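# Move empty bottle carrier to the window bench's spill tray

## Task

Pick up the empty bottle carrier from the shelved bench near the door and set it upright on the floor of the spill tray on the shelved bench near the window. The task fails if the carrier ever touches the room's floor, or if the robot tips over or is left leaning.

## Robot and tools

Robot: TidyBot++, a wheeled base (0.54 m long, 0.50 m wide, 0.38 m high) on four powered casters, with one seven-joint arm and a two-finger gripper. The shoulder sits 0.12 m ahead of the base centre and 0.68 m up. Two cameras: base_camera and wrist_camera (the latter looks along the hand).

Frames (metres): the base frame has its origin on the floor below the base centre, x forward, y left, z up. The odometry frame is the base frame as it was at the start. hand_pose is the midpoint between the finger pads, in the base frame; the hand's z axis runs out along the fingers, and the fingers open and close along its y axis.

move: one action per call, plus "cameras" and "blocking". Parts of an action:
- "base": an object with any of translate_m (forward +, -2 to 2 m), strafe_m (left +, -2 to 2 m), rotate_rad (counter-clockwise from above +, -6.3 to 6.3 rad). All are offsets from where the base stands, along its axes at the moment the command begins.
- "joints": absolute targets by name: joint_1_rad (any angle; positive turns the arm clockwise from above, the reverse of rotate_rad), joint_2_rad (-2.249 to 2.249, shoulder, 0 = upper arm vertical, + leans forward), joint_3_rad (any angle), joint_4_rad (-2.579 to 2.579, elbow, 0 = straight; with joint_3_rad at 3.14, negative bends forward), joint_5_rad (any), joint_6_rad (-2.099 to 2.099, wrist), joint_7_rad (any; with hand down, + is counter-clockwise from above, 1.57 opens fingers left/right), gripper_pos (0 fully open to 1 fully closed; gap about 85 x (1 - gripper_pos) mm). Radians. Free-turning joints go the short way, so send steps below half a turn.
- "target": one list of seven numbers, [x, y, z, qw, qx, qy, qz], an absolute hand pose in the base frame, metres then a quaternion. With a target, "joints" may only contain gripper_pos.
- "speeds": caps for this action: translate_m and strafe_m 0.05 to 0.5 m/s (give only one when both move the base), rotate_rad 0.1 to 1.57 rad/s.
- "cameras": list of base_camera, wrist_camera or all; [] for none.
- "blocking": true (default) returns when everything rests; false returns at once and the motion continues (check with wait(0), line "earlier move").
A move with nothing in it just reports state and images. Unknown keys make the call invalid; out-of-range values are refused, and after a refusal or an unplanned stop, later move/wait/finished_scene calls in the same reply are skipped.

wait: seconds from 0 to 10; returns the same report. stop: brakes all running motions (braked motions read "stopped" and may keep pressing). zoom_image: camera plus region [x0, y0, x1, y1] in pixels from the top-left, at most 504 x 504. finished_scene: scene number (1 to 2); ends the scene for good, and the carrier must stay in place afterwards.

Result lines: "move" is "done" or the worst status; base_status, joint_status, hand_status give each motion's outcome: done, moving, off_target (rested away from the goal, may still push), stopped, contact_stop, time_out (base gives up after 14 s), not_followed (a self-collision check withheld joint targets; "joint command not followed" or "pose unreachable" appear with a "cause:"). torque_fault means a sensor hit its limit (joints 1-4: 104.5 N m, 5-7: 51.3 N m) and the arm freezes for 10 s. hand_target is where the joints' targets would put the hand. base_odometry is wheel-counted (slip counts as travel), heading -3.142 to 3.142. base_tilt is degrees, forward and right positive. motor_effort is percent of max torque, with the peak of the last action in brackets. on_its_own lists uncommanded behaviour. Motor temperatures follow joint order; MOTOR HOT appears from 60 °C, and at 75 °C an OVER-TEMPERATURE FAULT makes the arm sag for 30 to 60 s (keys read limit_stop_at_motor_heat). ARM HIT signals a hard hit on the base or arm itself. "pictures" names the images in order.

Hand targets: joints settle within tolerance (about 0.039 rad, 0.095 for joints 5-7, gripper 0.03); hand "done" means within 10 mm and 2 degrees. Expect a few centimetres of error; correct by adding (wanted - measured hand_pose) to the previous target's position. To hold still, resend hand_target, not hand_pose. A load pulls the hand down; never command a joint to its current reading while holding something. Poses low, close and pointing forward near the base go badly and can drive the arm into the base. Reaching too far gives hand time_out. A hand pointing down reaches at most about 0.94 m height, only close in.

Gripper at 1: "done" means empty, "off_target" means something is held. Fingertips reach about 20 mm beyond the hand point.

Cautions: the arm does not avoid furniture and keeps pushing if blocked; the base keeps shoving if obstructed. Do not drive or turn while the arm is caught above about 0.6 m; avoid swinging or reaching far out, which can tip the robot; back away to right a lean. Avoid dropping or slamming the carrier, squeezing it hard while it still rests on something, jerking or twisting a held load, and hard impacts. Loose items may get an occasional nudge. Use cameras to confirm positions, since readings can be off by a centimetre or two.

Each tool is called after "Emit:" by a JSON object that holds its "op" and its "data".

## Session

Emit:
{"op": "move", "data": {"cameras": ["all"]}}

Scene clock: 0.00 s.
Motor temperatures (°C): [31 32 32 33 40 40 42]
base_odometry: x=+0.000 y=+0.000 heading=+0.000
base_tilt: forward=+0.1 right=-0.3
base_status: not commanded
joint_positions: joint_1_rad=+0.039 joint_2_rad=-0.381 joint_3_rad=+3.130 joint_4_rad=-2.545 joint_5_rad=-0.006 joint_6_rad=-0.865 joint_7_rad=+1.608 gripper_pos=+0.000
joint_status: not commanded
motor_effort: joint_1_rad=+1 joint_2_rad=+0 joint_3_rad=+0 joint_4_rad=+15 joint_5_rad=+0 joint_6_rad=+1 joint_7_rad=+0
hand_pose: x=+0.2578 y=-0.0017 z=+0.5871 quat_wxyz=(+0.002, +0.998, +0.003, +0.056) (m; base frame)
hand_target: x=+0.2577 y=-0.0017 z=+0.5870 quat_wxyz=(+0.002, +0.998, +0.003, +0.056) (m; base frame)
hand_status: not commanded
pictures: base_camera, wrist_camera
Images, in order (width x height): base_camera 644x364, wrist_camera 644x476.

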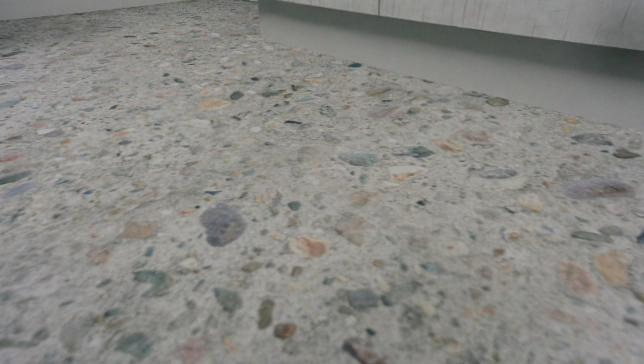

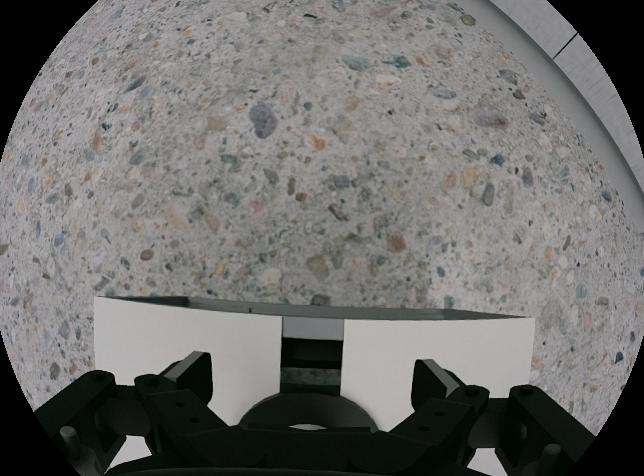

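Emit:
{"op": "move", "data": {"joints": {"joint_6_rad": 0.45}, "cameras": ["wrist_camera"]}}

Emit:
{"op": "move", "data": {"joints": {"joint_1_rad": 1.6}, "cameras": ["wrist_camera"]}}

Emit:
{"op": "move", "data": {"joints": {"joint_1_rad": 3.14}, "cameras": ["wrist_camera"]}}

Emit:
{"op": "move", "data": {"joints": {"joint_1_rad": 4.7}, "cameras": ["wrist_camera"]}}

Scene clock: 12.67 s.
Motor temperatures (°C): [31 32 32 33 40 40 42]
move: done
base_odometry: x=+0.000 y=+0.000 heading=+0.000
base_tilt: forward=+0.1 right=-0.3
base_status: not commanded
joint_positions: joint_1_rad=+0.039 joint_2_rad=-0.381 joint_3_rad=+3.130 joint_4_rad=-2.545 joint_5_rad=-0.006 joint_6_rad=+0.409 joint_7_rad=+1.608 gripper_pos=+0.000
joint_status: all done
motor_effort: joint_1_rad=+1(2) joint_2_rad=-5(6) joint_3_rad=+0(1) joint_4_rad=+19(20) joint_5_rad=-1(1) joint_6_rad=+8(8) joint_7_rad=-1(1)
hand_pose: x=+0.5291 y=-0.0104 z=+0.8397 quat_wxyz=(+0.022, +0.769, +0.002, +0.639) (m; base frame)
hand_target: x=+0.5309 y=-0.0105 z=+0.8517 quat_wxyz=(+0.023, +0.756, +0.002, +0.654) (m; base frame)
hand_status: not commanded
pictures: wrist_camera
Images, in order (width x height): wrist_camera 644x476.

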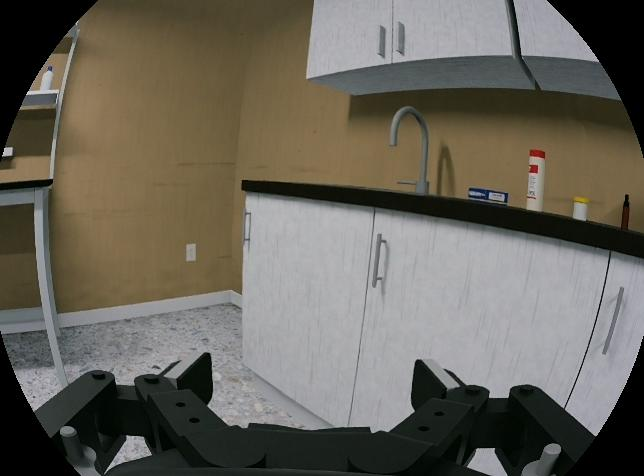

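Scene clock: 15.43 s.
Motor temperatures (°C): [31 31 32 33 40 40 42]
move: done
base_odometry: x=+0.000 y=+0.000 heading=+0.000
base_tilt: forward=+0.2 right=-0.3
base_status: not commanded
joint_positions: joint_1_rad=+1.584 joint_2_rad=-0.381 joint_3_rad=+3.130 joint_4_rad=-2.545 joint_5_rad=-0.006 joint_6_rad=+0.409 joint_7_rad=+1.608 gripper_pos=+0.000
joint_status: all done
motor_effort: joint_1_rad=+1(3) joint_2_rad=-5(6) joint_3_rad=+1(1) joint_4_rad=+19(20) joint_5_rad=+0(1) joint_6_rad=+8(8) joint_7_rad=+0(1)
hand_pose: x=+0.1191 y=-0.4102 z=+0.8399 quat_wxyz=(+0.462, +0.552, -0.535, +0.442) (m; base frame)
hand_target: x=+0.1126 y=-0.4120 z=+0.8517 quat_wxyz=(+0.476, +0.539, -0.531, +0.449) (m; base frame)
hand_status: not commanded
pictures: wrist_camera
Images, in order (width x height): wrist_camera 644x476.

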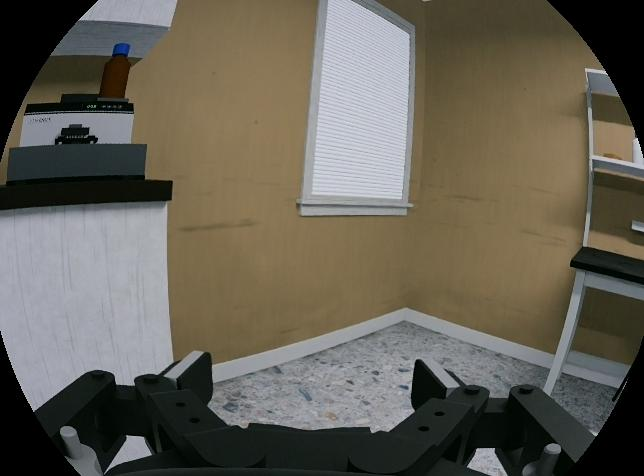

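Scene clock: 18.20 s.
Motor temperatures (°C): [31 31 32 33 40 40 42]
move: done
base_odometry: x=+0.000 y=+0.000 heading=+0.000
base_tilt: forward=+0.1 right=-0.3
base_status: not commanded
joint_positions: joint_1_rad=+3.124 joint_2_rad=-0.381 joint_3_rad=+3.130 joint_4_rad=-2.545 joint_5_rad=-0.006 joint_6_rad=+0.410 joint_7_rad=+1.608 gripper_pos=+0.000
joint_status: all done
motor_effort: joint_1_rad=+0(3) joint_2_rad=-5(6) joint_3_rad=+1(1) joint_4_rad=+19(20) joint_5_rad=+0(1) joint_6_rad=+8(8) joint_7_rad=+0(1)
hand_pose: x=-0.2911 y=-0.0128 z=+0.8399 quat_wxyz=(+0.639, +0.024, -0.769, -0.004) (m; base frame)
hand_target: x=-0.2930 y=-0.0063 z=+0.8517 quat_wxyz=(+0.654, +0.017, -0.756, -0.009) (m; base frame)
hand_status: not commanded
pictures: wrist_camera
Images, in order (width x height): wrist_camera 644x476.

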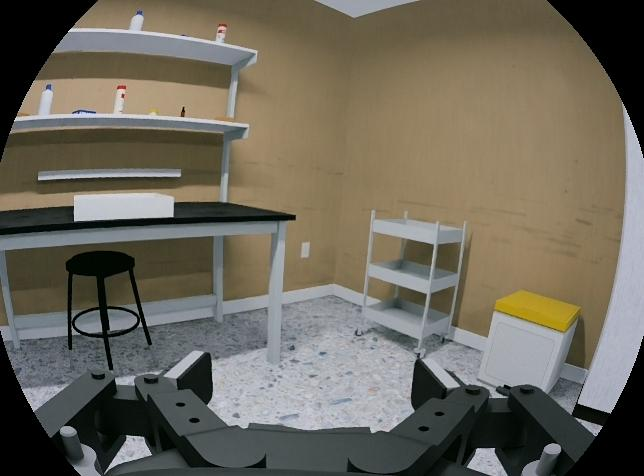

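Scene clock: 20.97 s.
Motor temperatures (°C): [31 31 32 33 40 40 42]
move: done
base_odometry: x=+0.000 y=+0.000 heading=+0.000
base_tilt: forward=+0.1 right=-0.3
base_status: not commanded
joint_positions: joint_1_rad=+4.684 joint_2_rad=-0.381 joint_3_rad=+3.130 joint_4_rad=-2.545 joint_5_rad=-0.006 joint_6_rad=+0.410 joint_7_rad=+1.608 gripper_pos=+0.000
joint_status: all done
motor_effort: joint_1_rad=+0(3) joint_2_rad=-4(6) joint_3_rad=+1(1) joint_4_rad=+20(20) joint_5_rad=-1(1) joint_6_rad=+8(8) joint_7_rad=+0(1)
hand_pose: x=+0.1018 y=+0.4099 z=+0.8399 quat_wxyz=(+0.452, -0.523, -0.563, -0.452) (m; base frame)
hand_target: x=+0.1083 y=+0.4119 z=+0.8517 quat_wxyz=(+0.459, -0.519, -0.550, -0.467) (m; base frame)
hand_status: not commanded
pictures: wrist_camera
Images, in order (width x height): wrist_camera 644x476.

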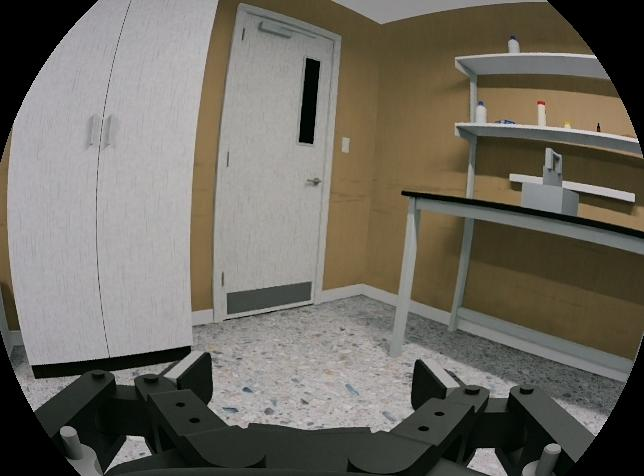

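Emit:
{"op": "zoom_image", "data": {"camera": "wrist_camera", "region": [450, 120, 644, 260]}}

Scaled by 2.598.

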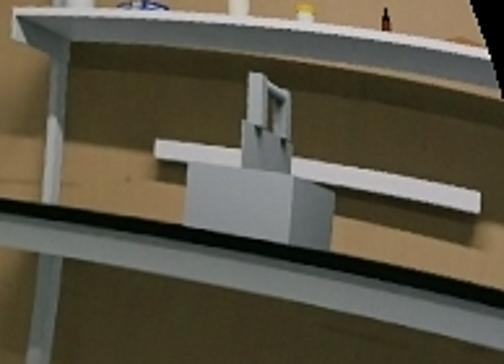

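Emit:
{"op": "move", "data": {"base": {"translate_m": 0.5, "strafe_m": 0.6, "rotate_rad": 0.87}, "joints": {"joint_1_rad": 0.008, "joint_2_rad": -0.14, "joint_3_rad": 3.119, "joint_4_rad": -1.6, "joint_5_rad": 0.039, "joint_6_rad": -0.26, "joint_7_rad": 1.571}, "cameras": ["wrist_camera"]}}

Scene clock: 147.40 s.
Motor temperatures (°C): [31 31 32 33 40 40 42]
move: done
base_odometry: x=+0.500 y=+0.600 heading=+0.871
base_tilt: forward=+0.1 right=-0.4
base_status: done
joint_positions: joint_1_rad=+6.277 joint_2_rad=-0.147 joint_3_rad=+3.130 joint_4_rad=-1.619 joint_5_rad=-0.005 joint_6_rad=-0.213 joint_7_rad=+1.608 gripper_pos=+0.000
joint_status: all done
motor_effort: joint_1_rad=+1(4) joint_2_rad=-16(20) joint_3_rad=+0(3) joint_4_rad=+22(24) joint_5_rad=+0(2) joint_6_rad=+8(9) joint_7_rad=+0(2)
hand_pose: x=+0.6791 y=+0.0121 z=+1.0938 quat_wxyz=(-0.005, -0.746, -0.020, -0.666) (m; base frame)
hand_target: x=+0.6803 y=+0.0076 z=+1.0869 quat_wxyz=(-0.013, -0.758, -0.018, -0.652) (m; base frame)
hand_status: not commanded
pictures: wrist_camera
Images, in order (width x height): wrist_camera 644x476.

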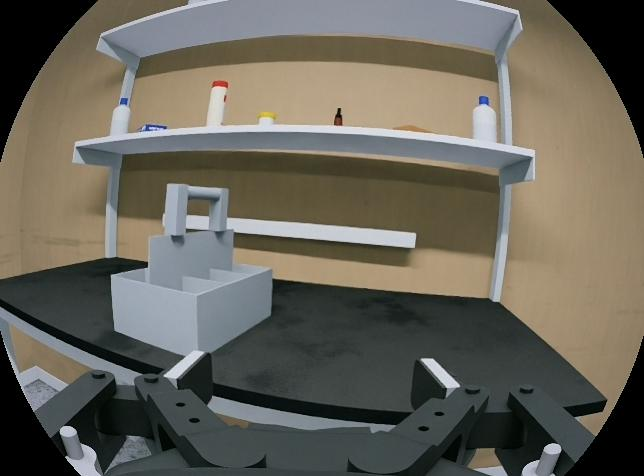

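Emit:
{"op": "move", "data": {"cameras": ["wrist_camera"]}}

Scene clock: 182.17 s.
Motor temperatures (°C): [31 31 32 33 40 40 42]
base_odometry: x=+0.500 y=+0.600 heading=+0.871
base_tilt: forward=+0.1 right=-0.3
base_status: done
joint_positions: joint_1_rad=+6.277 joint_2_rad=-0.147 joint_3_rad=+3.130 joint_4_rad=-1.619 joint_5_rad=-0.005 joint_6_rad=-0.215 joint_7_rad=+1.608 gripper_pos=+0.000
joint_status: all done
motor_effort: joint_1_rad=+0(4) joint_2_rad=-17(20) joint_3_rad=+0(3) joint_4_rad=+22(24) joint_5_rad=+0(2) joint_6_rad=+8(9) joint_7_rad=+0(2)
hand_pose: x=+0.6790 y=+0.0121 z=+1.0934 quat_wxyz=(-0.005, -0.746, -0.020, -0.665) (m; base frame)
hand_target: x=+0.6803 y=+0.0076 z=+1.0869 quat_wxyz=(-0.013, -0.758, -0.018, -0.652) (m; base frame)
hand_status: not commanded
pictures: wrist_camera
Images, in order (width x height): wrist_camera 644x476.

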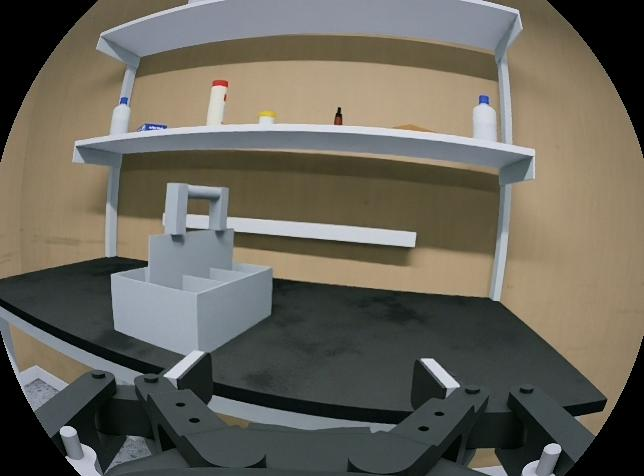

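Emit:
{"op": "zoom_image", "data": {"camera": "wrist_camera", "region": [90, 160, 290, 370]}}

Scaled by 2.400.

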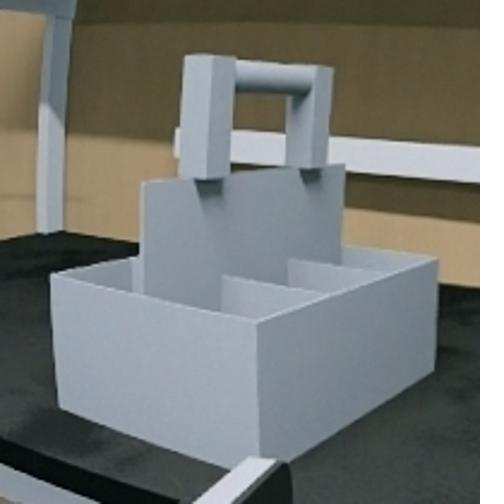

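Emit:
{"op": "move", "data": {"joints": {"joint_1_rad": 0.008, "joint_2_rad": 0.484, "joint_3_rad": 3.119, "joint_4_rad": -0.677, "joint_5_rad": -1.60, "joint_6_rad": -1.595, "joint_7_rad": 1.11, "gripper_pos": 0}, "blocking": false, "cameras": []}}

Emit:
{"op": "move", "data": {"base": {"translate_m": 0.5225, "strafe_m": -0.0638, "rotate_rad": -0.251}, "cameras": ["wrist_camera"]}}

Scene clock: 312.10 s.
Motor temperatures (°C): [31 31 32 34 40 40 42]
move: moving
base_odometry: x=+0.500 y=+0.600 heading=+0.871
base_tilt: forward=+0.1 right=-0.3
base_status: not commanded
joint_positions: joint_1_rad=+6.277 joint_2_rad=-0.088 joint_3_rad=+3.130 joint_4_rad=-1.497 joint_5_rad=-0.140 joint_6_rad=-0.378 joint_7_rad=+1.582 gripper_pos=+0.000
joint_status: joint_1_rad moving; joint_2_rad moving; joint_3_rad moving; joint_4_rad moving; joint_5_rad moving; joint_6_rad moving; joint_7_rad moving; the others done
motor_effort: joint_1_rad=+1(2) joint_2_rad=-17(17) joint_3_rad=-1(1) joint_4_rad=+21(25) joint_5_rad=-1(2) joint_6_rad=+8(9) joint_7_rad=-1(1)
hand_pose: x=+0.6956 y=+0.0278 z=+1.0857 quat_wxyz=(+0.062, -0.778, +0.023, -0.625) (m; base frame)
hand_target: x=+0.7050 y=+0.0371 z=+1.0612 quat_wxyz=(+0.111, -0.799, +0.066, -0.587) (m; base frame)
hand_status: not commanded
pictures: none
No camera images: "cameras" was empty.

Scene clock: 314.47 s.
Motor temperatures (°C): [31 31 32 34 40 40 42]
move: done
base_odometry: x=+0.886 y=+0.959 heading=+0.619
base_tilt: forward=+0.1 right=-0.4
base_status: done
joint_positions: joint_1_rad=+6.292 joint_2_rad=+0.475 joint_3_rad=+3.126 joint_4_rad=-0.696 joint_5_rad=-1.560 joint_6_rad=-1.550 joint_7_rad=+1.190 gripper_pos=+0.000
joint_status: all done
motor_effort: joint_1_rad=+1(5) joint_2_rad=-32(37) joint_3_rad=-3(3) joint_4_rad=+16(23) joint_5_rad=-8(9) joint_6_rad=+3(9) joint_7_rad=+0(2)
hand_pose: x=+0.6064 y=+0.3111 z=+1.1804 quat_wxyz=(+0.709, -0.705, +0.000, -0.014) (m; base frame)
hand_target: x=+0.5885 y=+0.3124 z=+1.1885 quat_wxyz=(+0.716, -0.697, +0.001, +0.034) (m; base frame)
hand_status: not commanded
pictures: wrist_camera
Images, in order (width x height): wrist_camera 644x476.

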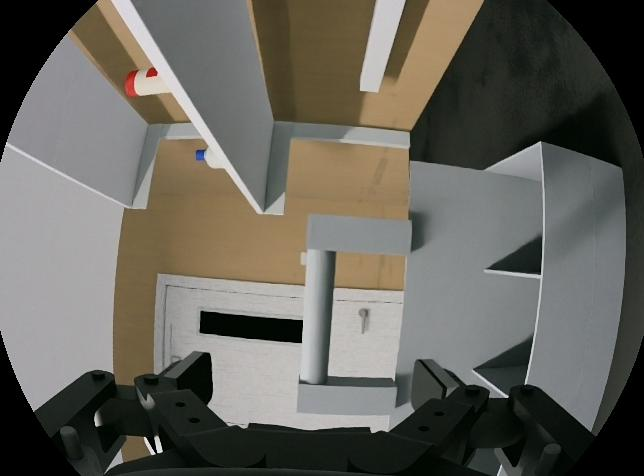

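Emit:
{"op": "zoom_image", "data": {"camera": "wrist_camera", "region": [280, 200, 430, 420]}}

Scaled by 2.291.

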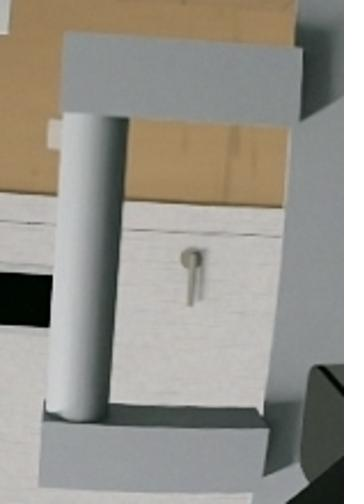

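Emit:
{"op": "zoom_image", "data": {"camera": "wrist_camera", "region": [400, 120, 640, 440]}}

Scaled by 1.575.

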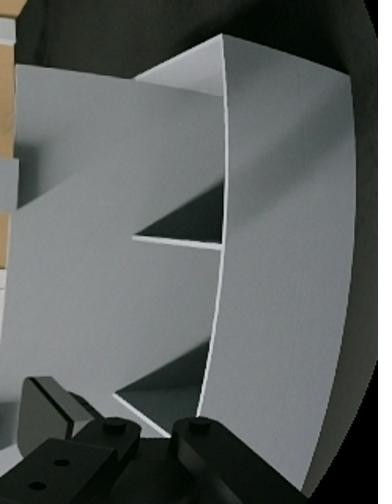

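Emit:
{"op": "move", "data": {"base": {"translate_m": -0.004, "strafe_m": 0.172}, "speeds": {"strafe_m": 0.25}, "cameras": ["wrist_camera"]}}

Scene clock: 380.50 s.
Motor temperatures (°C): [31 32 32 34 40 40 43]
move: done
base_odometry: x=+0.783 y=+1.097 heading=+0.619
base_tilt: forward=+0.1 right=-0.3
base_status: done
joint_positions: joint_1_rad=+6.288 joint_2_rad=+0.475 joint_3_rad=+3.126 joint_4_rad=-0.696 joint_5_rad=-1.562 joint_6_rad=-1.552 joint_7_rad=+1.190 gripper_pos=+0.000
joint_status: not commanded
motor_effort: joint_1_rad=+1(4) joint_2_rad=-33(34) joint_3_rad=-3(4) joint_4_rad=+15(16) joint_5_rad=-8(10) joint_6_rad=+3(3) joint_7_rad=+0(1)
hand_pose: x=+0.6042 y=+0.3129 z=+1.1809 quat_wxyz=(+0.709, -0.705, -0.002, -0.011) (m; base frame)
hand_target: x=+0.5885 y=+0.3124 z=+1.1885 quat_wxyz=(+0.716, -0.697, +0.001, +0.034) (m; base frame)
hand_status: not commanded
pictures: wrist_camera
Images, in order (width x height): wrist_camera 644x476.

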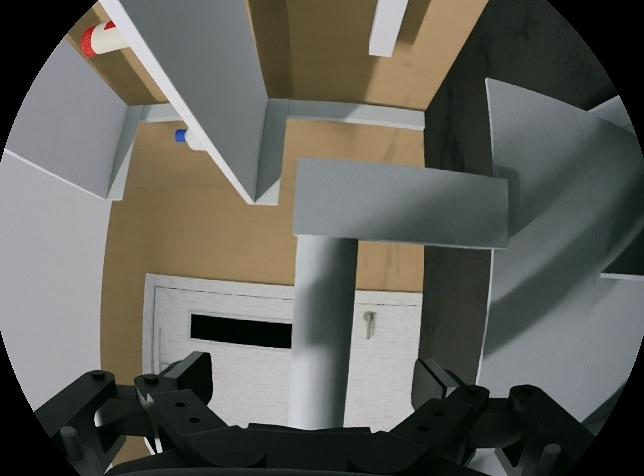

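Emit:
{"op": "move", "data": {"base": {"strafe_m": 0.016}, "speeds": {"strafe_m": 0.1}, "joints": {"joint_4_rad": -0.72}, "cameras": ["wrist_camera"]}}

Scene clock: 395.97 s.
Motor temperatures (°C): [31 33 32 34 40 40 43]
move: done
base_odometry: x=+0.773 y=+1.110 heading=+0.619
base_tilt: forward=+0.1 right=-0.4
base_status: done
joint_positions: joint_1_rad=+6.286 joint_2_rad=+0.475 joint_3_rad=+3.126 joint_4_rad=-0.710 joint_5_rad=-1.563 joint_6_rad=-1.553 joint_7_rad=+1.189 gripper_pos=+0.000
joint_status: all done
motor_effort: joint_1_rad=+1(5) joint_2_rad=-32(34) joint_3_rad=-2(4) joint_4_rad=+15(17) joint_5_rad=-8(9) joint_6_rad=+3(3) joint_7_rad=+0(1)
hand_pose: x=+0.6051 y=+0.3139 z=+1.1769 quat_wxyz=(+0.709, -0.705, +0.002, -0.005) (m; base frame)
hand_target: x=+0.5938 y=+0.3126 z=+1.1765 quat_wxyz=(+0.716, -0.697, +0.017, +0.049) (m; base frame)
hand_status: not commanded
pictures: wrist_camera
Images, in order (width x height): wrist_camera 644x476.

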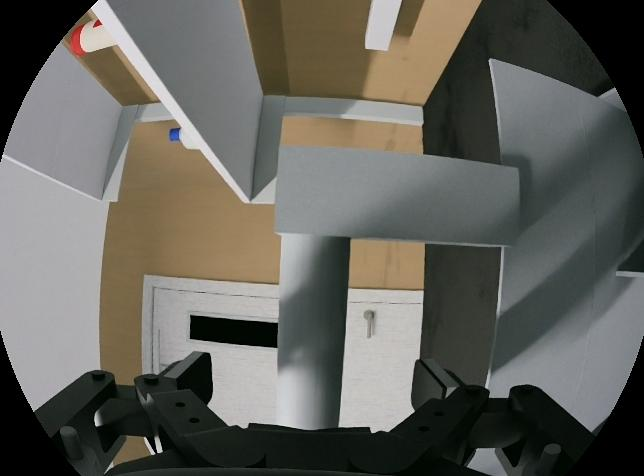

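Emit:
{"op": "move", "data": {"joints": {"gripper_pos": 0.76}, "cameras": ["wrist_camera"]}}

Scene clock: 402.37 s.
Motor temperatures (°C): [31 33 32 34 40 40 43]
move: done
base_odometry: x=+0.773 y=+1.110 heading=+0.619
base_tilt: forward=+0.1 right=-0.4
base_status: not commanded
joint_positions: joint_1_rad=+6.286 joint_2_rad=+0.474 joint_3_rad=+3.126 joint_4_rad=-0.710 joint_5_rad=-1.566 joint_6_rad=-1.554 joint_7_rad=+1.185 gripper_pos=+0.743
joint_status: all done
motor_effort: joint_1_rad=+0(1) joint_2_rad=-34(34) joint_3_rad=-3(4) joint_4_rad=+15(17) joint_5_rad=-9(11) joint_6_rad=+3(4) joint_7_rad=+0(1)
hand_pose: x=+0.6042 y=+0.3139 z=+1.1779 quat_wxyz=(+0.710, -0.704, +0.002, -0.003) (m; base frame)
hand_target: x=+0.5938 y=+0.3126 z=+1.1765 quat_wxyz=(+0.716, -0.697, +0.017, +0.049) (m; base frame)
hand_status: not commanded
pictures: wrist_camera
Images, in order (width x height): wrist_camera 644x476.

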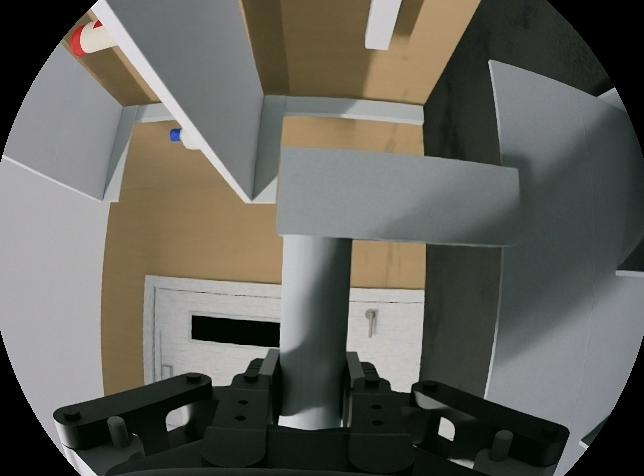

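Emit:
{"op": "move", "data": {"joints": {"joint_2_rad": 0.52, "joint_4_rad": -0.56, "joint_7_rad": 1.01}, "cameras": ["wrist_camera"]}}

Scene clock: 417.80 s.
Motor temperatures (°C): [31 33 32 34 40 40 43]
move: done
base_odometry: x=+0.773 y=+1.110 heading=+0.619
base_tilt: forward=+0.1 right=-0.4
base_status: not commanded
joint_positions: joint_1_rad=+6.286 joint_2_rad=+0.512 joint_3_rad=+3.126 joint_4_rad=-0.588 joint_5_rad=-1.567 joint_6_rad=-1.564 joint_7_rad=+1.092 gripper_pos=+0.743
joint_status: all done
motor_effort: joint_1_rad=+1(2) joint_2_rad=-36(38) joint_3_rad=-4(4) joint_4_rad=+17(18) joint_5_rad=-11(12) joint_6_rad=+5(5) joint_7_rad=+0(1)
hand_pose: x=+0.6041 y=+0.3134 z=+1.1938 quat_wxyz=(+0.709, -0.705, +0.002, +0.004) (m; base frame)
hand_target: x=+0.5904 y=+0.3117 z=+1.2035 quat_wxyz=(+0.715, -0.698, +0.008, +0.041) (m; base frame)
hand_status: not commanded
pictures: wrist_camera
Images, in order (width x height): wrist_camera 644x476.

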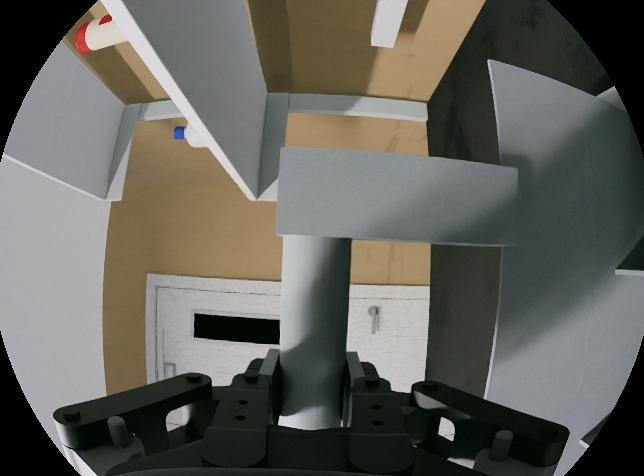

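Emit:
{"op": "move", "data": {"joints": {"gripper_pos": 1.0}, "cameras": []}}

Emit:
{"op": "move", "data": {"joints": {"joint_2_rad": 0.413, "joint_4_rad": -0.55, "joint_7_rad": 0.92}, "cameras": ["wrist_camera"]}}

Scene clock: 456.03 s.
Motor temperatures (°C): [31 33 32 34 40 40 43]
move: off_target
base_odometry: x=+0.773 y=+1.110 heading=+0.619
base_tilt: forward=+0.1 right=-0.4
base_status: not commanded
joint_positions: joint_1_rad=+6.286 joint_2_rad=+0.512 joint_3_rad=+3.126 joint_4_rad=-0.588 joint_5_rad=-1.567 joint_6_rad=-1.564 joint_7_rad=+1.090 gripper_pos=+0.752
joint_status: gripper_pos off_target (ended at +0.752, target +1.000)
motor_effort: joint_1_rad=+1(2) joint_2_rad=-36(37) joint_3_rad=-5(5) joint_4_rad=+17(17) joint_5_rad=-11(12) joint_6_rad=+5(5) joint_7_rad=+0(1)
hand_pose: x=+0.6041 y=+0.3134 z=+1.1938 quat_wxyz=(+0.709, -0.705, +0.003, +0.004) (m; base frame)
hand_target: x=+0.5904 y=+0.3117 z=+1.2035 quat_wxyz=(+0.715, -0.698, +0.008, +0.041) (m; base frame)
hand_status: not commanded
pictures: none
No camera images: "cameras" was empty.

Scene clock: 457.37 s.
Motor temperatures (°C): [31 33 32 34 40 40 43]
move: done
base_odometry: x=+0.773 y=+1.110 heading=+0.619
base_tilt: forward=+0.1 right=-0.3
base_status: not commanded
joint_positions: joint_1_rad=+6.286 joint_2_rad=+0.411 joint_3_rad=+3.126 joint_4_rad=-0.571 joint_5_rad=-1.567 joint_6_rad=-1.567 joint_7_rad=+1.000 gripper_pos=+0.752
joint_status: all done
motor_effort: joint_1_rad=+1(2) joint_2_rad=-31(40) joint_3_rad=-3(4) joint_4_rad=+16(19) joint_5_rad=-10(12) joint_6_rad=+6(7) joint_7_rad=+0(1)
hand_pose: x=+0.5468 y=+0.3135 z=+1.2438 quat_wxyz=(+0.709, -0.705, -0.008, -0.005) (m; base frame)
hand_target: x=+0.5302 y=+0.3121 z=+1.2531 quat_wxyz=(+0.713, -0.700, -0.003, +0.033) (m; base frame)
hand_status: not commanded
pictures: wrist_camera
Images, in order (width x height): wrist_camera 644x476.

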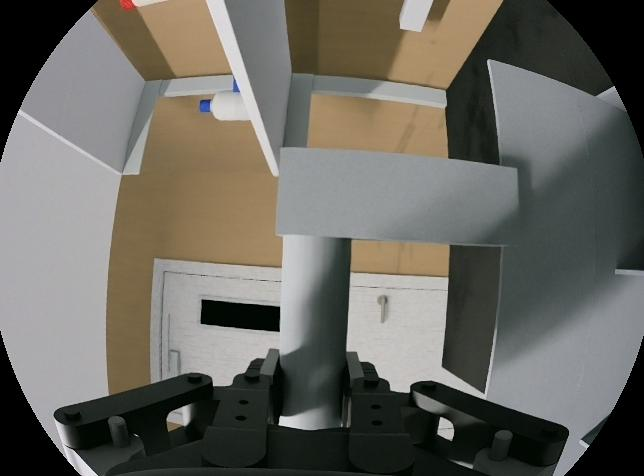

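Emit:
{"op": "move", "data": {"base": {"translate_m": -2.0, "strafe_m": -0.667, "rotate_rad": 2.694}, "speeds": {"rotate_rad": 0.8}, "blocking": false, "cameras": []}}

Emit:
{"op": "move", "data": {"joints": {"joint_1_rad": 0.008, "joint_2_rad": 0.135, "joint_3_rad": 3.119, "joint_4_rad": -0.70, "joint_5_rad": 0.03, "joint_6_rad": -0.67, "joint_7_rad": -0.14}, "cameras": ["wrist_camera"]}}

Scene clock: 499.37 s.
Motor temperatures (°C): [31 33 32 33 40 40 43]
move: moving
base_odometry: x=+0.727 y=+1.047 heading=+0.812
base_tilt: forward=+0.2 right=-0.3
base_status: translate_m moving; strafe_m moving; rotate_rad moving
joint_positions: joint_1_rad=+6.298 joint_2_rad=+0.430 joint_3_rad=+3.126 joint_4_rad=-0.571 joint_5_rad=-1.567 joint_6_rad=-1.567 joint_7_rad=+0.999 gripper_pos=+0.752
joint_status: not commanded
motor_effort: joint_1_rad=+1(4) joint_2_rad=-37(37) joint_3_rad=-4(6) joint_4_rad=+17(18) joint_5_rad=-11(12) joint_6_rad=+5(6) joint_7_rad=+0(1)
hand_pose: x=+0.5611 y=+0.3084 z=+1.2355 quat_wxyz=(+0.709, -0.705, +0.003, -0.002) (m; base frame)
hand_target: x=+0.5302 y=+0.3121 z=+1.2531 quat_wxyz=(+0.713, -0.700, -0.003, +0.033) (m; base frame)
hand_status: not commanded
pictures: none
No camera images: "cameras" was empty.

Scene clock: 504.33 s.
Motor temperatures (°C): [31 33 32 33 40 40 43]
move: done
base_odometry: x=-0.469 y=-0.594 heading=-2.969
base_tilt: forward=+0.1 right=-0.3
base_status: done
joint_positions: joint_1_rad=+6.283 joint_2_rad=+0.150 joint_3_rad=+3.120 joint_4_rad=-0.700 joint_5_rad=-0.008 joint_6_rad=-0.731 joint_7_rad=-0.062 gripper_pos=+0.752
joint_status: all done
motor_effort: joint_1_rad=+1(6) joint_2_rad=-27(38) joint_3_rad=+0(4) joint_4_rad=+21(23) joint_5_rad=+0(12) joint_6_rad=+11(12) joint_7_rad=+0(2)
hand_pose: x=+0.7289 y=+0.0141 z=+1.3023 quat_wxyz=(+0.521, -0.491, +0.513, -0.473) (m; base frame)
hand_target: x=+0.7190 y=+0.0022 z=+1.3303 quat_wxyz=(+0.545, -0.452, +0.513, -0.485) (m; base frame)
hand_status: not commanded
pictures: wrist_camera
Images, in order (width x height): wrist_camera 644x476.

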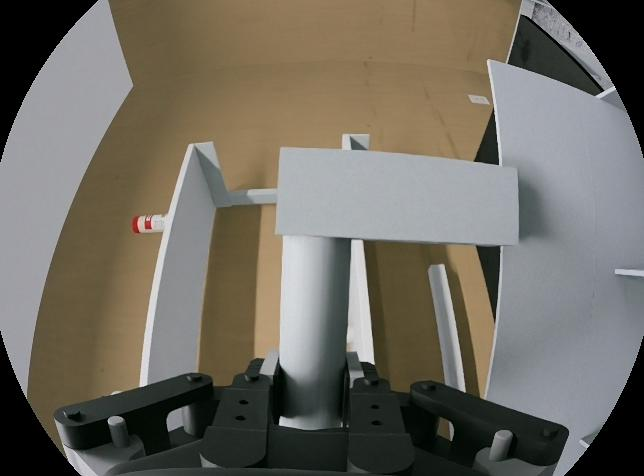

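Emit:
{"op": "zoom_image", "data": {"camera": "wrist_camera", "region": [400, 0, 620, 300]}}

Emit:
{"op": "zoom_image", "data": {"camera": "wrist_camera", "region": [340, 230, 510, 430]}}

Scaled by 1.680.

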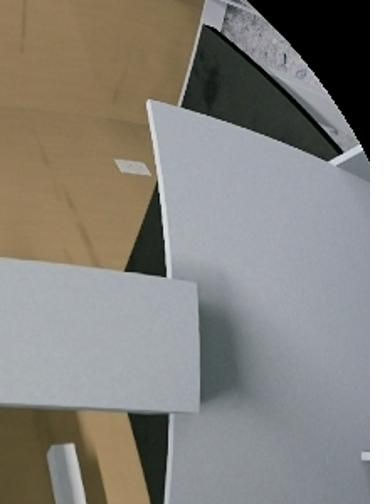

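Scaled by 2.520.

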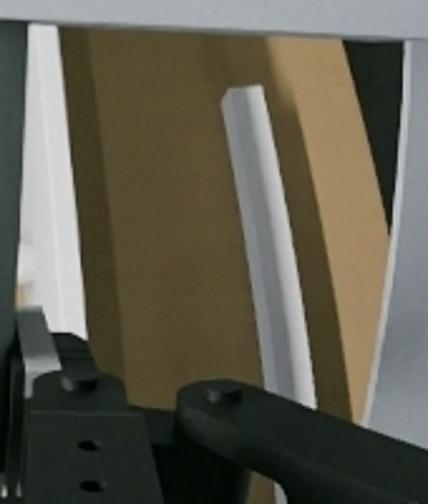

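Emit:
{"op": "zoom_image", "data": {"camera": "wrist_camera", "region": [130, 120, 300, 400]}}

Scaled by 1.800.

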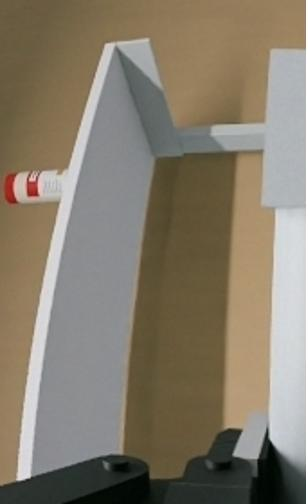

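Emit:
{"op": "move", "data": {"base": {"strafe_m": -0.45, "rotate_rad": 0.593}, "speeds": {"rotate_rad": 0.8}, "joints": {"joint_1_rad": 0.008, "joint_2_rad": -0.015, "joint_3_rad": 3.119, "joint_4_rad": -1.40, "joint_5_rad": 0.03, "joint_6_rad": -0.093, "joint_7_rad": 0.07}, "cameras": ["wrist_camera"]}}

Scene clock: 684.90 s.
Motor temperatures (°C): [31 33 32 33 40 40 43]
move: done
base_odometry: x=-0.546 y=-0.150 heading=-2.376
base_tilt: forward=+0.1 right=-0.3
base_status: done
joint_positions: joint_1_rad=+6.287 joint_2_rad=+0.000 joint_3_rad=+3.117 joint_4_rad=-1.395 joint_5_rad=-0.006 joint_6_rad=-0.157 joint_7_rad=-0.008 gripper_pos=+0.752
joint_status: all done
motor_effort: joint_1_rad=+0(6) joint_2_rad=-26(31) joint_3_rad=-1(5) joint_4_rad=+26(28) joint_5_rad=+0(3) joint_6_rad=+11(12) joint_7_rad=+0(2)
hand_pose: x=+0.7393 y=+0.0145 z=+1.1631 quat_wxyz=(+0.514, -0.497, +0.494, -0.495) (m; base frame)
hand_target: x=+0.7313 y=+0.0096 z=+1.1894 quat_wxyz=(+0.499, -0.502, +0.449, -0.545) (m; base frame)
hand_status: not commanded
pictures: wrist_camera
Images, in order (width x height): wrist_camera 644x476.

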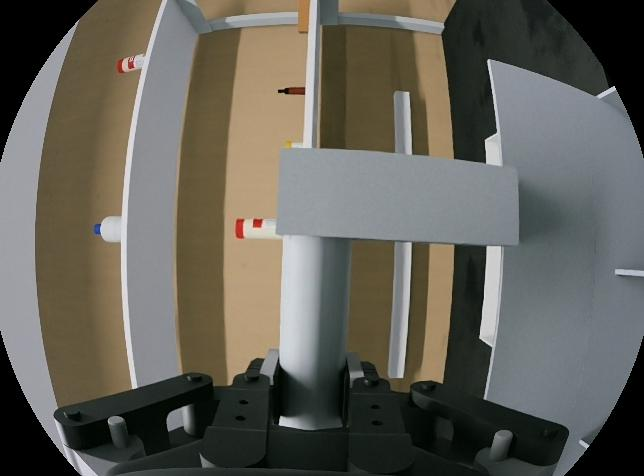

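Emit:
{"op": "zoom_image", "data": {"camera": "wrist_camera", "region": [420, 110, 540, 250]}}

Emit:
{"op": "zoom_image", "data": {"camera": "wrist_camera", "region": [420, 240, 540, 380]}}

Scaled by 3.600.

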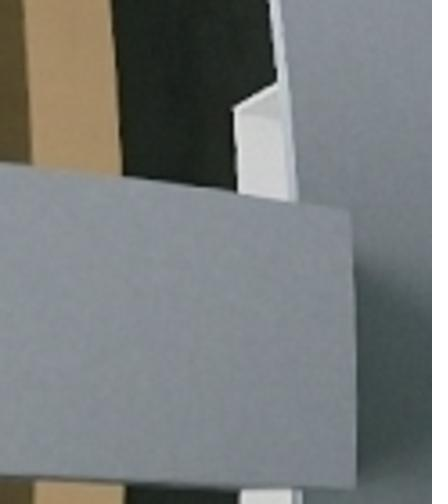

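Scaled by 3.600.

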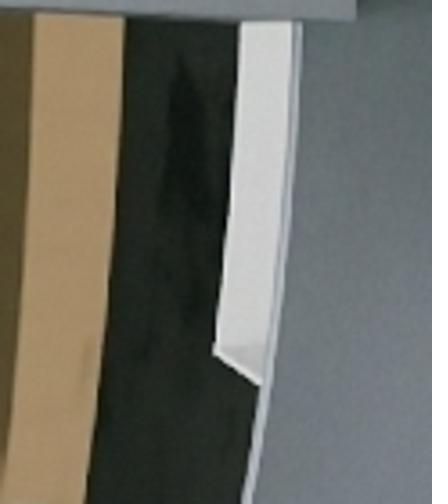

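Emit:
{"op": "move", "data": {"base": {"translate_m": 0.398, "strafe_m": -0.02, "rotate_rad": -0.045}, "speeds": {"translate_m": 0.3}, "joints": {"joint_7_rad": 0.09}, "cameras": ["wrist_camera", "base_camera"]}}

Scene clock: 771.30 s.
Motor temperatures (°C): [31 33 32 33 40 40 43]
move: done
base_odometry: x=-0.847 y=-0.412 heading=-2.421
base_tilt: forward=+0.1 right=-0.3
base_status: done
joint_positions: joint_1_rad=+6.294 joint_2_rad=+0.000 joint_3_rad=+3.120 joint_4_rad=-1.401 joint_5_rad=-0.006 joint_6_rad=-0.152 joint_7_rad=+0.014 gripper_pos=+0.752
joint_status: all done
motor_effort: joint_1_rad=+2(5) joint_2_rad=-25(30) joint_3_rad=+0(4) joint_4_rad=+26(27) joint_5_rad=+0(1) joint_6_rad=+11(12) joint_7_rad=+0(1)
hand_pose: x=+0.7396 y=+0.0083 z=+1.1615 quat_wxyz=(+0.505, -0.500, +0.490, -0.504) (m; base frame)
hand_target: x=+0.7313 y=+0.0096 z=+1.1894 quat_wxyz=(+0.494, -0.507, +0.444, -0.550) (m; base frame)
hand_status: not commanded
pictures: base_camera, wrist_camera
Images, in order (width x height): base_camera 644x364, wrist_camera 644x476.

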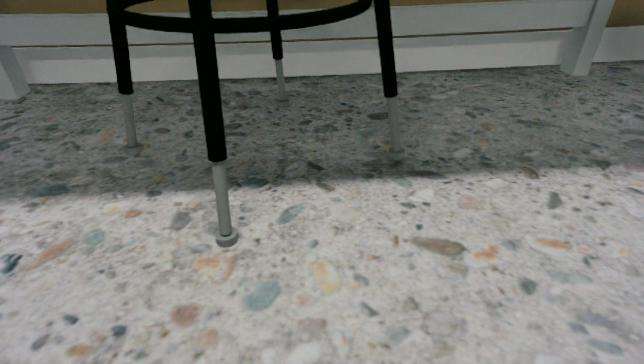

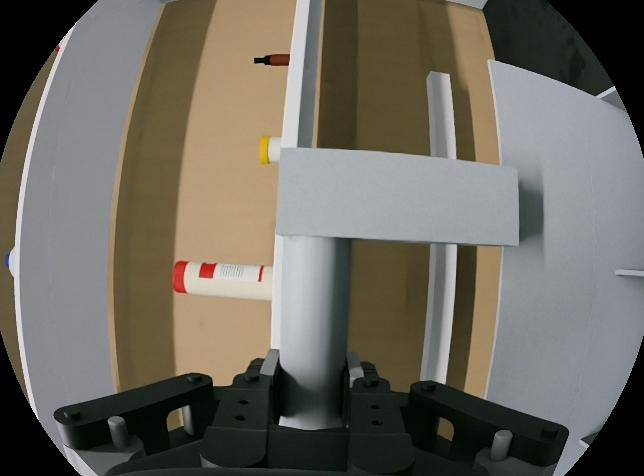

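Emit:
{"op": "zoom_image", "data": {"camera": "wrist_camera", "region": [420, 0, 540, 140]}}

Emit:
{"op": "zoom_image", "data": {"camera": "wrist_camera", "region": [420, 230, 540, 400]}}

Scaled by 3.600.

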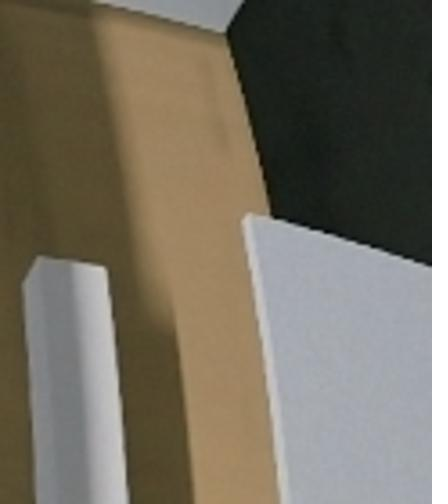

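Scaled by 2.965.

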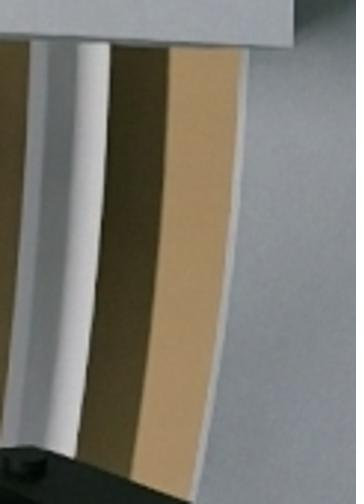

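Emit:
{"op": "move", "data": {"joints": {"joint_2_rad": -0.02, "joint_4_rad": -1.60, "joint_6_rad": 0.10}, "cameras": []}}

Emit:
{"op": "move", "data": {"joints": {"joint_2_rad": -0.022, "joint_4_rad": -1.70, "joint_6_rad": 0.20}, "cameras": ["wrist_camera"]}}

Scene clock: 811.53 s.
Motor temperatures (°C): [31 33 32 33 40 40 43]
move: done
base_odometry: x=-0.847 y=-0.412 heading=-2.421
base_tilt: forward=+0.2 right=-0.3
base_status: not commanded
joint_positions: joint_1_rad=+6.294 joint_2_rad=-0.001 joint_3_rad=+3.120 joint_4_rad=-1.603 joint_5_rad=-0.006 joint_6_rad=+0.036 joint_7_rad=+0.014 gripper_pos=+0.752
joint_status: all done
motor_effort: joint_1_rad=+0(2) joint_2_rad=-26(28) joint_3_rad=+0(1) joint_4_rad=+26(28) joint_5_rad=+0(1) joint_6_rad=+11(12) joint_7_rad=+0(1)
hand_pose: x=+0.7439 y=+0.0080 z=+1.0940 quat_wxyz=(+0.502, -0.504, +0.494, -0.501) (m; base frame)
hand_target: x=+0.7346 y=+0.0115 z=+1.1278 quat_wxyz=(+0.495, -0.509, +0.443, -0.548) (m; base frame)
hand_status: not commanded
pictures: none
No camera images: "cameras" was empty.

Scene clock: 812.77 s.
Motor temperatures (°C): [31 33 32 33 40 40 43]
move: done
base_odometry: x=-0.847 y=-0.412 heading=-2.421
base_tilt: forward=+0.1 right=-0.3
base_status: not commanded
joint_positions: joint_1_rad=+6.294 joint_2_rad=-0.002 joint_3_rad=+3.120 joint_4_rad=-1.703 joint_5_rad=-0.006 joint_6_rad=+0.137 joint_7_rad=+0.014 gripper_pos=+0.752
joint_status: all done
motor_effort: joint_1_rad=+1(2) joint_2_rad=-26(27) joint_3_rad=+0(1) joint_4_rad=+26(28) joint_5_rad=+0(1) joint_6_rad=+11(12) joint_7_rad=+0(1)
hand_pose: x=+0.7408 y=+0.0078 z=+1.0637 quat_wxyz=(+0.502, -0.503, +0.494, -0.501) (m; base frame)
hand_target: x=+0.7319 y=+0.0124 z=+1.0976 quat_wxyz=(+0.496, -0.509, +0.442, -0.548) (m; base frame)
hand_status: not commanded
pictures: wrist_camera
Images, in order (width x height): wrist_camera 644x476.

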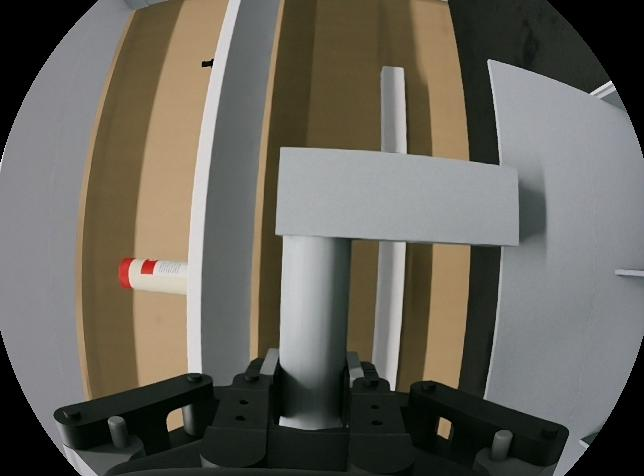

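Emit:
{"op": "zoom_image", "data": {"camera": "wrist_camera", "region": [480, 20, 640, 180]}}

Emit:
{"op": "zoom_image", "data": {"camera": "wrist_camera", "region": [480, 360, 640, 476]}}

Scaled by 3.150.

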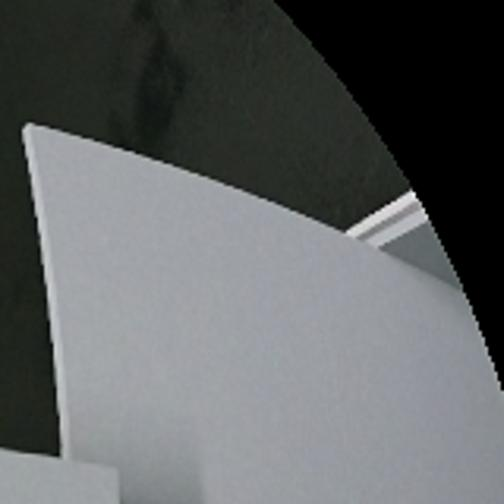

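Scaled by 3.150.

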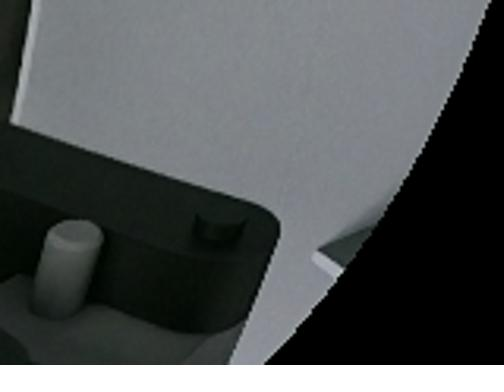

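Emit:
{"op": "move", "data": {"joints": {"joint_2_rad": -0.02, "joint_4_rad": -1.762, "joint_6_rad": 0.262}, "cameras": []}}

Emit:
{"op": "move", "data": {"joints": {"joint_2_rad": -0.015, "joint_4_rad": -1.79, "joint_6_rad": 0.292}, "cameras": ["wrist_camera"]}}

Scene clock: 839.17 s.
Motor temperatures (°C): [31 33 32 34 40 40 43]
move: done
base_odometry: x=-0.847 y=-0.412 heading=-2.421
base_tilt: forward=+0.2 right=-0.3
base_status: not commanded
joint_positions: joint_1_rad=+6.294 joint_2_rad=-0.002 joint_3_rad=+3.120 joint_4_rad=-1.765 joint_5_rad=-0.006 joint_6_rad=+0.202 joint_7_rad=+0.014 gripper_pos=+0.752
joint_status: all done
motor_effort: joint_1_rad=+1(2) joint_2_rad=-25(27) joint_3_rad=+0(1) joint_4_rad=+26(28) joint_5_rad=-1(1) joint_6_rad=+11(12) joint_7_rad=+0(1)
hand_pose: x=+0.7377 y=+0.0077 z=+1.0458 quat_wxyz=(+0.503, -0.502, +0.493, -0.502) (m; base frame)
hand_target: x=+0.7300 y=+0.0129 z=+1.0771 quat_wxyz=(+0.496, -0.510, +0.442, -0.547) (m; base frame)
hand_status: not commanded
pictures: none
No camera images: "cameras" was empty.

Scene clock: 839.80 s.
Motor temperatures (°C): [31 33 32 34 40 40 43]
move: done
base_odometry: x=-0.847 y=-0.412 heading=-2.421
base_tilt: forward=+0.1 right=-0.3
base_status: not commanded
joint_positions: joint_1_rad=+6.294 joint_2_rad=-0.002 joint_3_rad=+3.120 joint_4_rad=-1.791 joint_5_rad=-0.006 joint_6_rad=+0.234 joint_7_rad=+0.014 gripper_pos=+0.752
joint_status: all done
motor_effort: joint_1_rad=+0(2) joint_2_rad=-25(27) joint_3_rad=+0(1) joint_4_rad=+25(27) joint_5_rad=+0(1) joint_6_rad=+11(13) joint_7_rad=+0(1)
hand_pose: x=+0.7360 y=+0.0076 z=+1.0395 quat_wxyz=(+0.504, -0.500, +0.492, -0.504) (m; base frame)
hand_target: x=+0.7302 y=+0.0131 z=+1.0660 quat_wxyz=(+0.496, -0.511, +0.442, -0.546) (m; base frame)
hand_status: not commanded
pictures: wrist_camera
Images, in order (width x height): wrist_camera 644x476.

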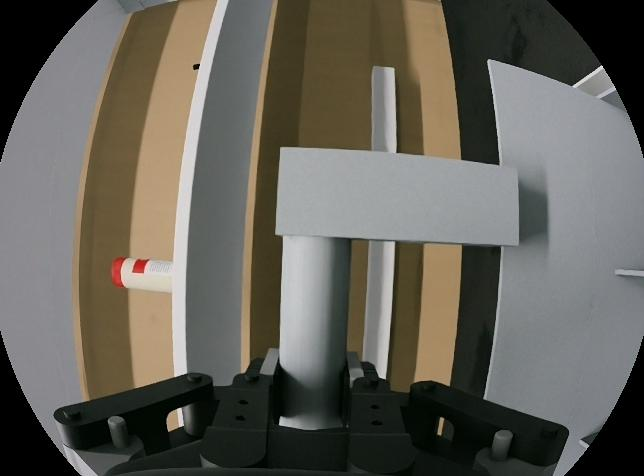

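Emit:
{"op": "move", "data": {"joints": {"joint_2_rad": -0.01, "joint_4_rad": -1.815, "joint_6_rad": 0.315}, "cameras": []}}

Emit:
{"op": "move", "data": {"joints": {"joint_2_rad": -0.005, "joint_4_rad": -1.835, "joint_6_rad": 0.335}, "cameras": ["wrist_camera"]}}

Scene clock: 845.13 s.
Motor temperatures (°C): [31 33 32 34 40 40 43]
move: done
base_odometry: x=-0.847 y=-0.412 heading=-2.421
base_tilt: forward=+0.1 right=-0.3
base_status: not commanded
joint_positions: joint_1_rad=+6.294 joint_2_rad=-0.002 joint_3_rad=+3.120 joint_4_rad=-1.816 joint_5_rad=-0.006 joint_6_rad=+0.258 joint_7_rad=+0.014 gripper_pos=+0.752
joint_status: all done
motor_effort: joint_1_rad=+1(2) joint_2_rad=-24(26) joint_3_rad=+0(1) joint_4_rad=+26(27) joint_5_rad=+0(1) joint_6_rad=+11(12) joint_7_rad=+0(1)
hand_pose: x=+0.7343 y=+0.0075 z=+1.0316 quat_wxyz=(+0.504, -0.501, +0.492, -0.504) (m; base frame)
hand_target: x=+0.7304 y=+0.0133 z=+1.0547 quat_wxyz=(+0.494, -0.513, +0.444, -0.544) (m; base frame)
hand_status: not commanded
pictures: none
No camera images: "cameras" was empty.

Scene clock: 845.73 s.
Motor temperatures (°C): [31 33 32 34 40 40 43]
move: done
base_odometry: x=-0.847 y=-0.412 heading=-2.421
base_tilt: forward=+0.1 right=-0.4
base_status: not commanded
joint_positions: joint_1_rad=+6.294 joint_2_rad=-0.002 joint_3_rad=+3.120 joint_4_rad=-1.830 joint_5_rad=-0.006 joint_6_rad=+0.281 joint_7_rad=+0.014 gripper_pos=+0.752
joint_status: all done
motor_effort: joint_1_rad=+1(2) joint_2_rad=-24(26) joint_3_rad=+0(1) joint_4_rad=+24(26) joint_5_rad=+0(1) joint_6_rad=+10(11) joint_7_rad=+0(1)
hand_pose: x=+0.7331 y=+0.0075 z=+1.0303 quat_wxyz=(+0.506, -0.498, +0.489, -0.506) (m; base frame)
hand_target: x=+0.7308 y=+0.0134 z=+1.0455 quat_wxyz=(+0.493, -0.514, +0.445, -0.543) (m; base frame)
hand_status: not commanded
pictures: wrist_camera
Images, in order (width x height): wrist_camera 644x476.

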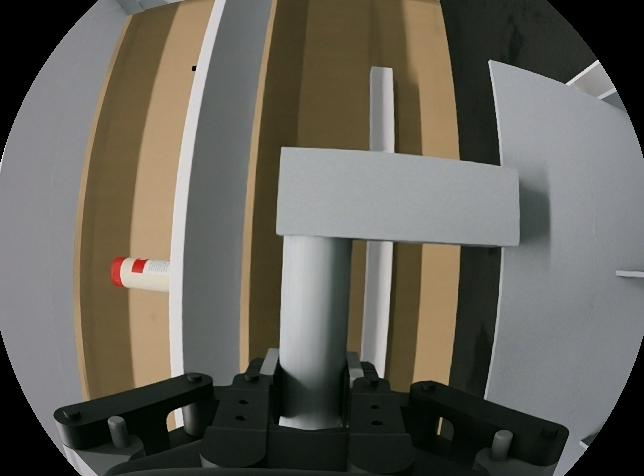

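Emit:
{"op": "move", "data": {"joints": {"joint_2_rad": 0.0, "joint_4_rad": -1.855, "joint_6_rad": 0.335}, "cameras": ["wrist_camera"]}}

Scene clock: 850.50 s.
Motor temperatures (°C): [31 33 32 34 40 40 43]
move: done
base_odometry: x=-0.847 y=-0.412 heading=-2.421
base_tilt: forward=+0.1 right=-0.3
base_status: not commanded
joint_positions: joint_1_rad=+6.294 joint_2_rad=-0.002 joint_3_rad=+3.120 joint_4_rad=-1.835 joint_5_rad=-0.006 joint_6_rad=+0.292 joint_7_rad=+0.014 gripper_pos=+0.752
joint_status: all done
motor_effort: joint_1_rad=+1(2) joint_2_rad=-22(24) joint_3_rad=-1(1) joint_4_rad=+23(25) joint_5_rad=+0(2) joint_6_rad=+9(10) joint_7_rad=+1(1)
hand_pose: x=+0.7326 y=+0.0074 z=+1.0302 quat_wxyz=(+0.507, -0.497, +0.488, -0.507) (m; base frame)
hand_target: x=+0.7312 y=+0.0134 z=+1.0302 quat_wxyz=(+0.488, -0.521, +0.451, -0.536) (m; base frame)
hand_status: not commanded
pictures: wrist_camera
Images, in order (width x height): wrist_camera 644x476.

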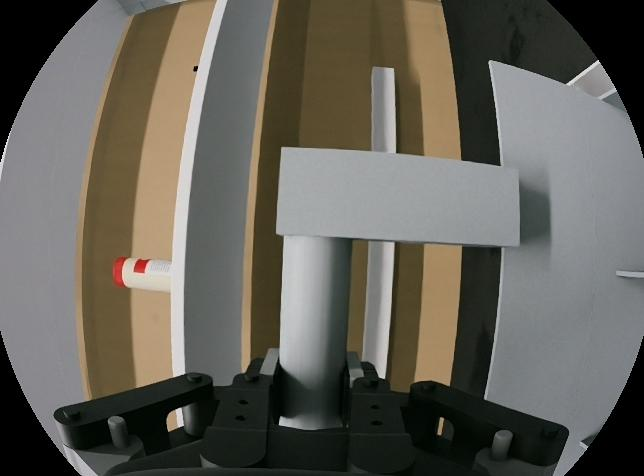

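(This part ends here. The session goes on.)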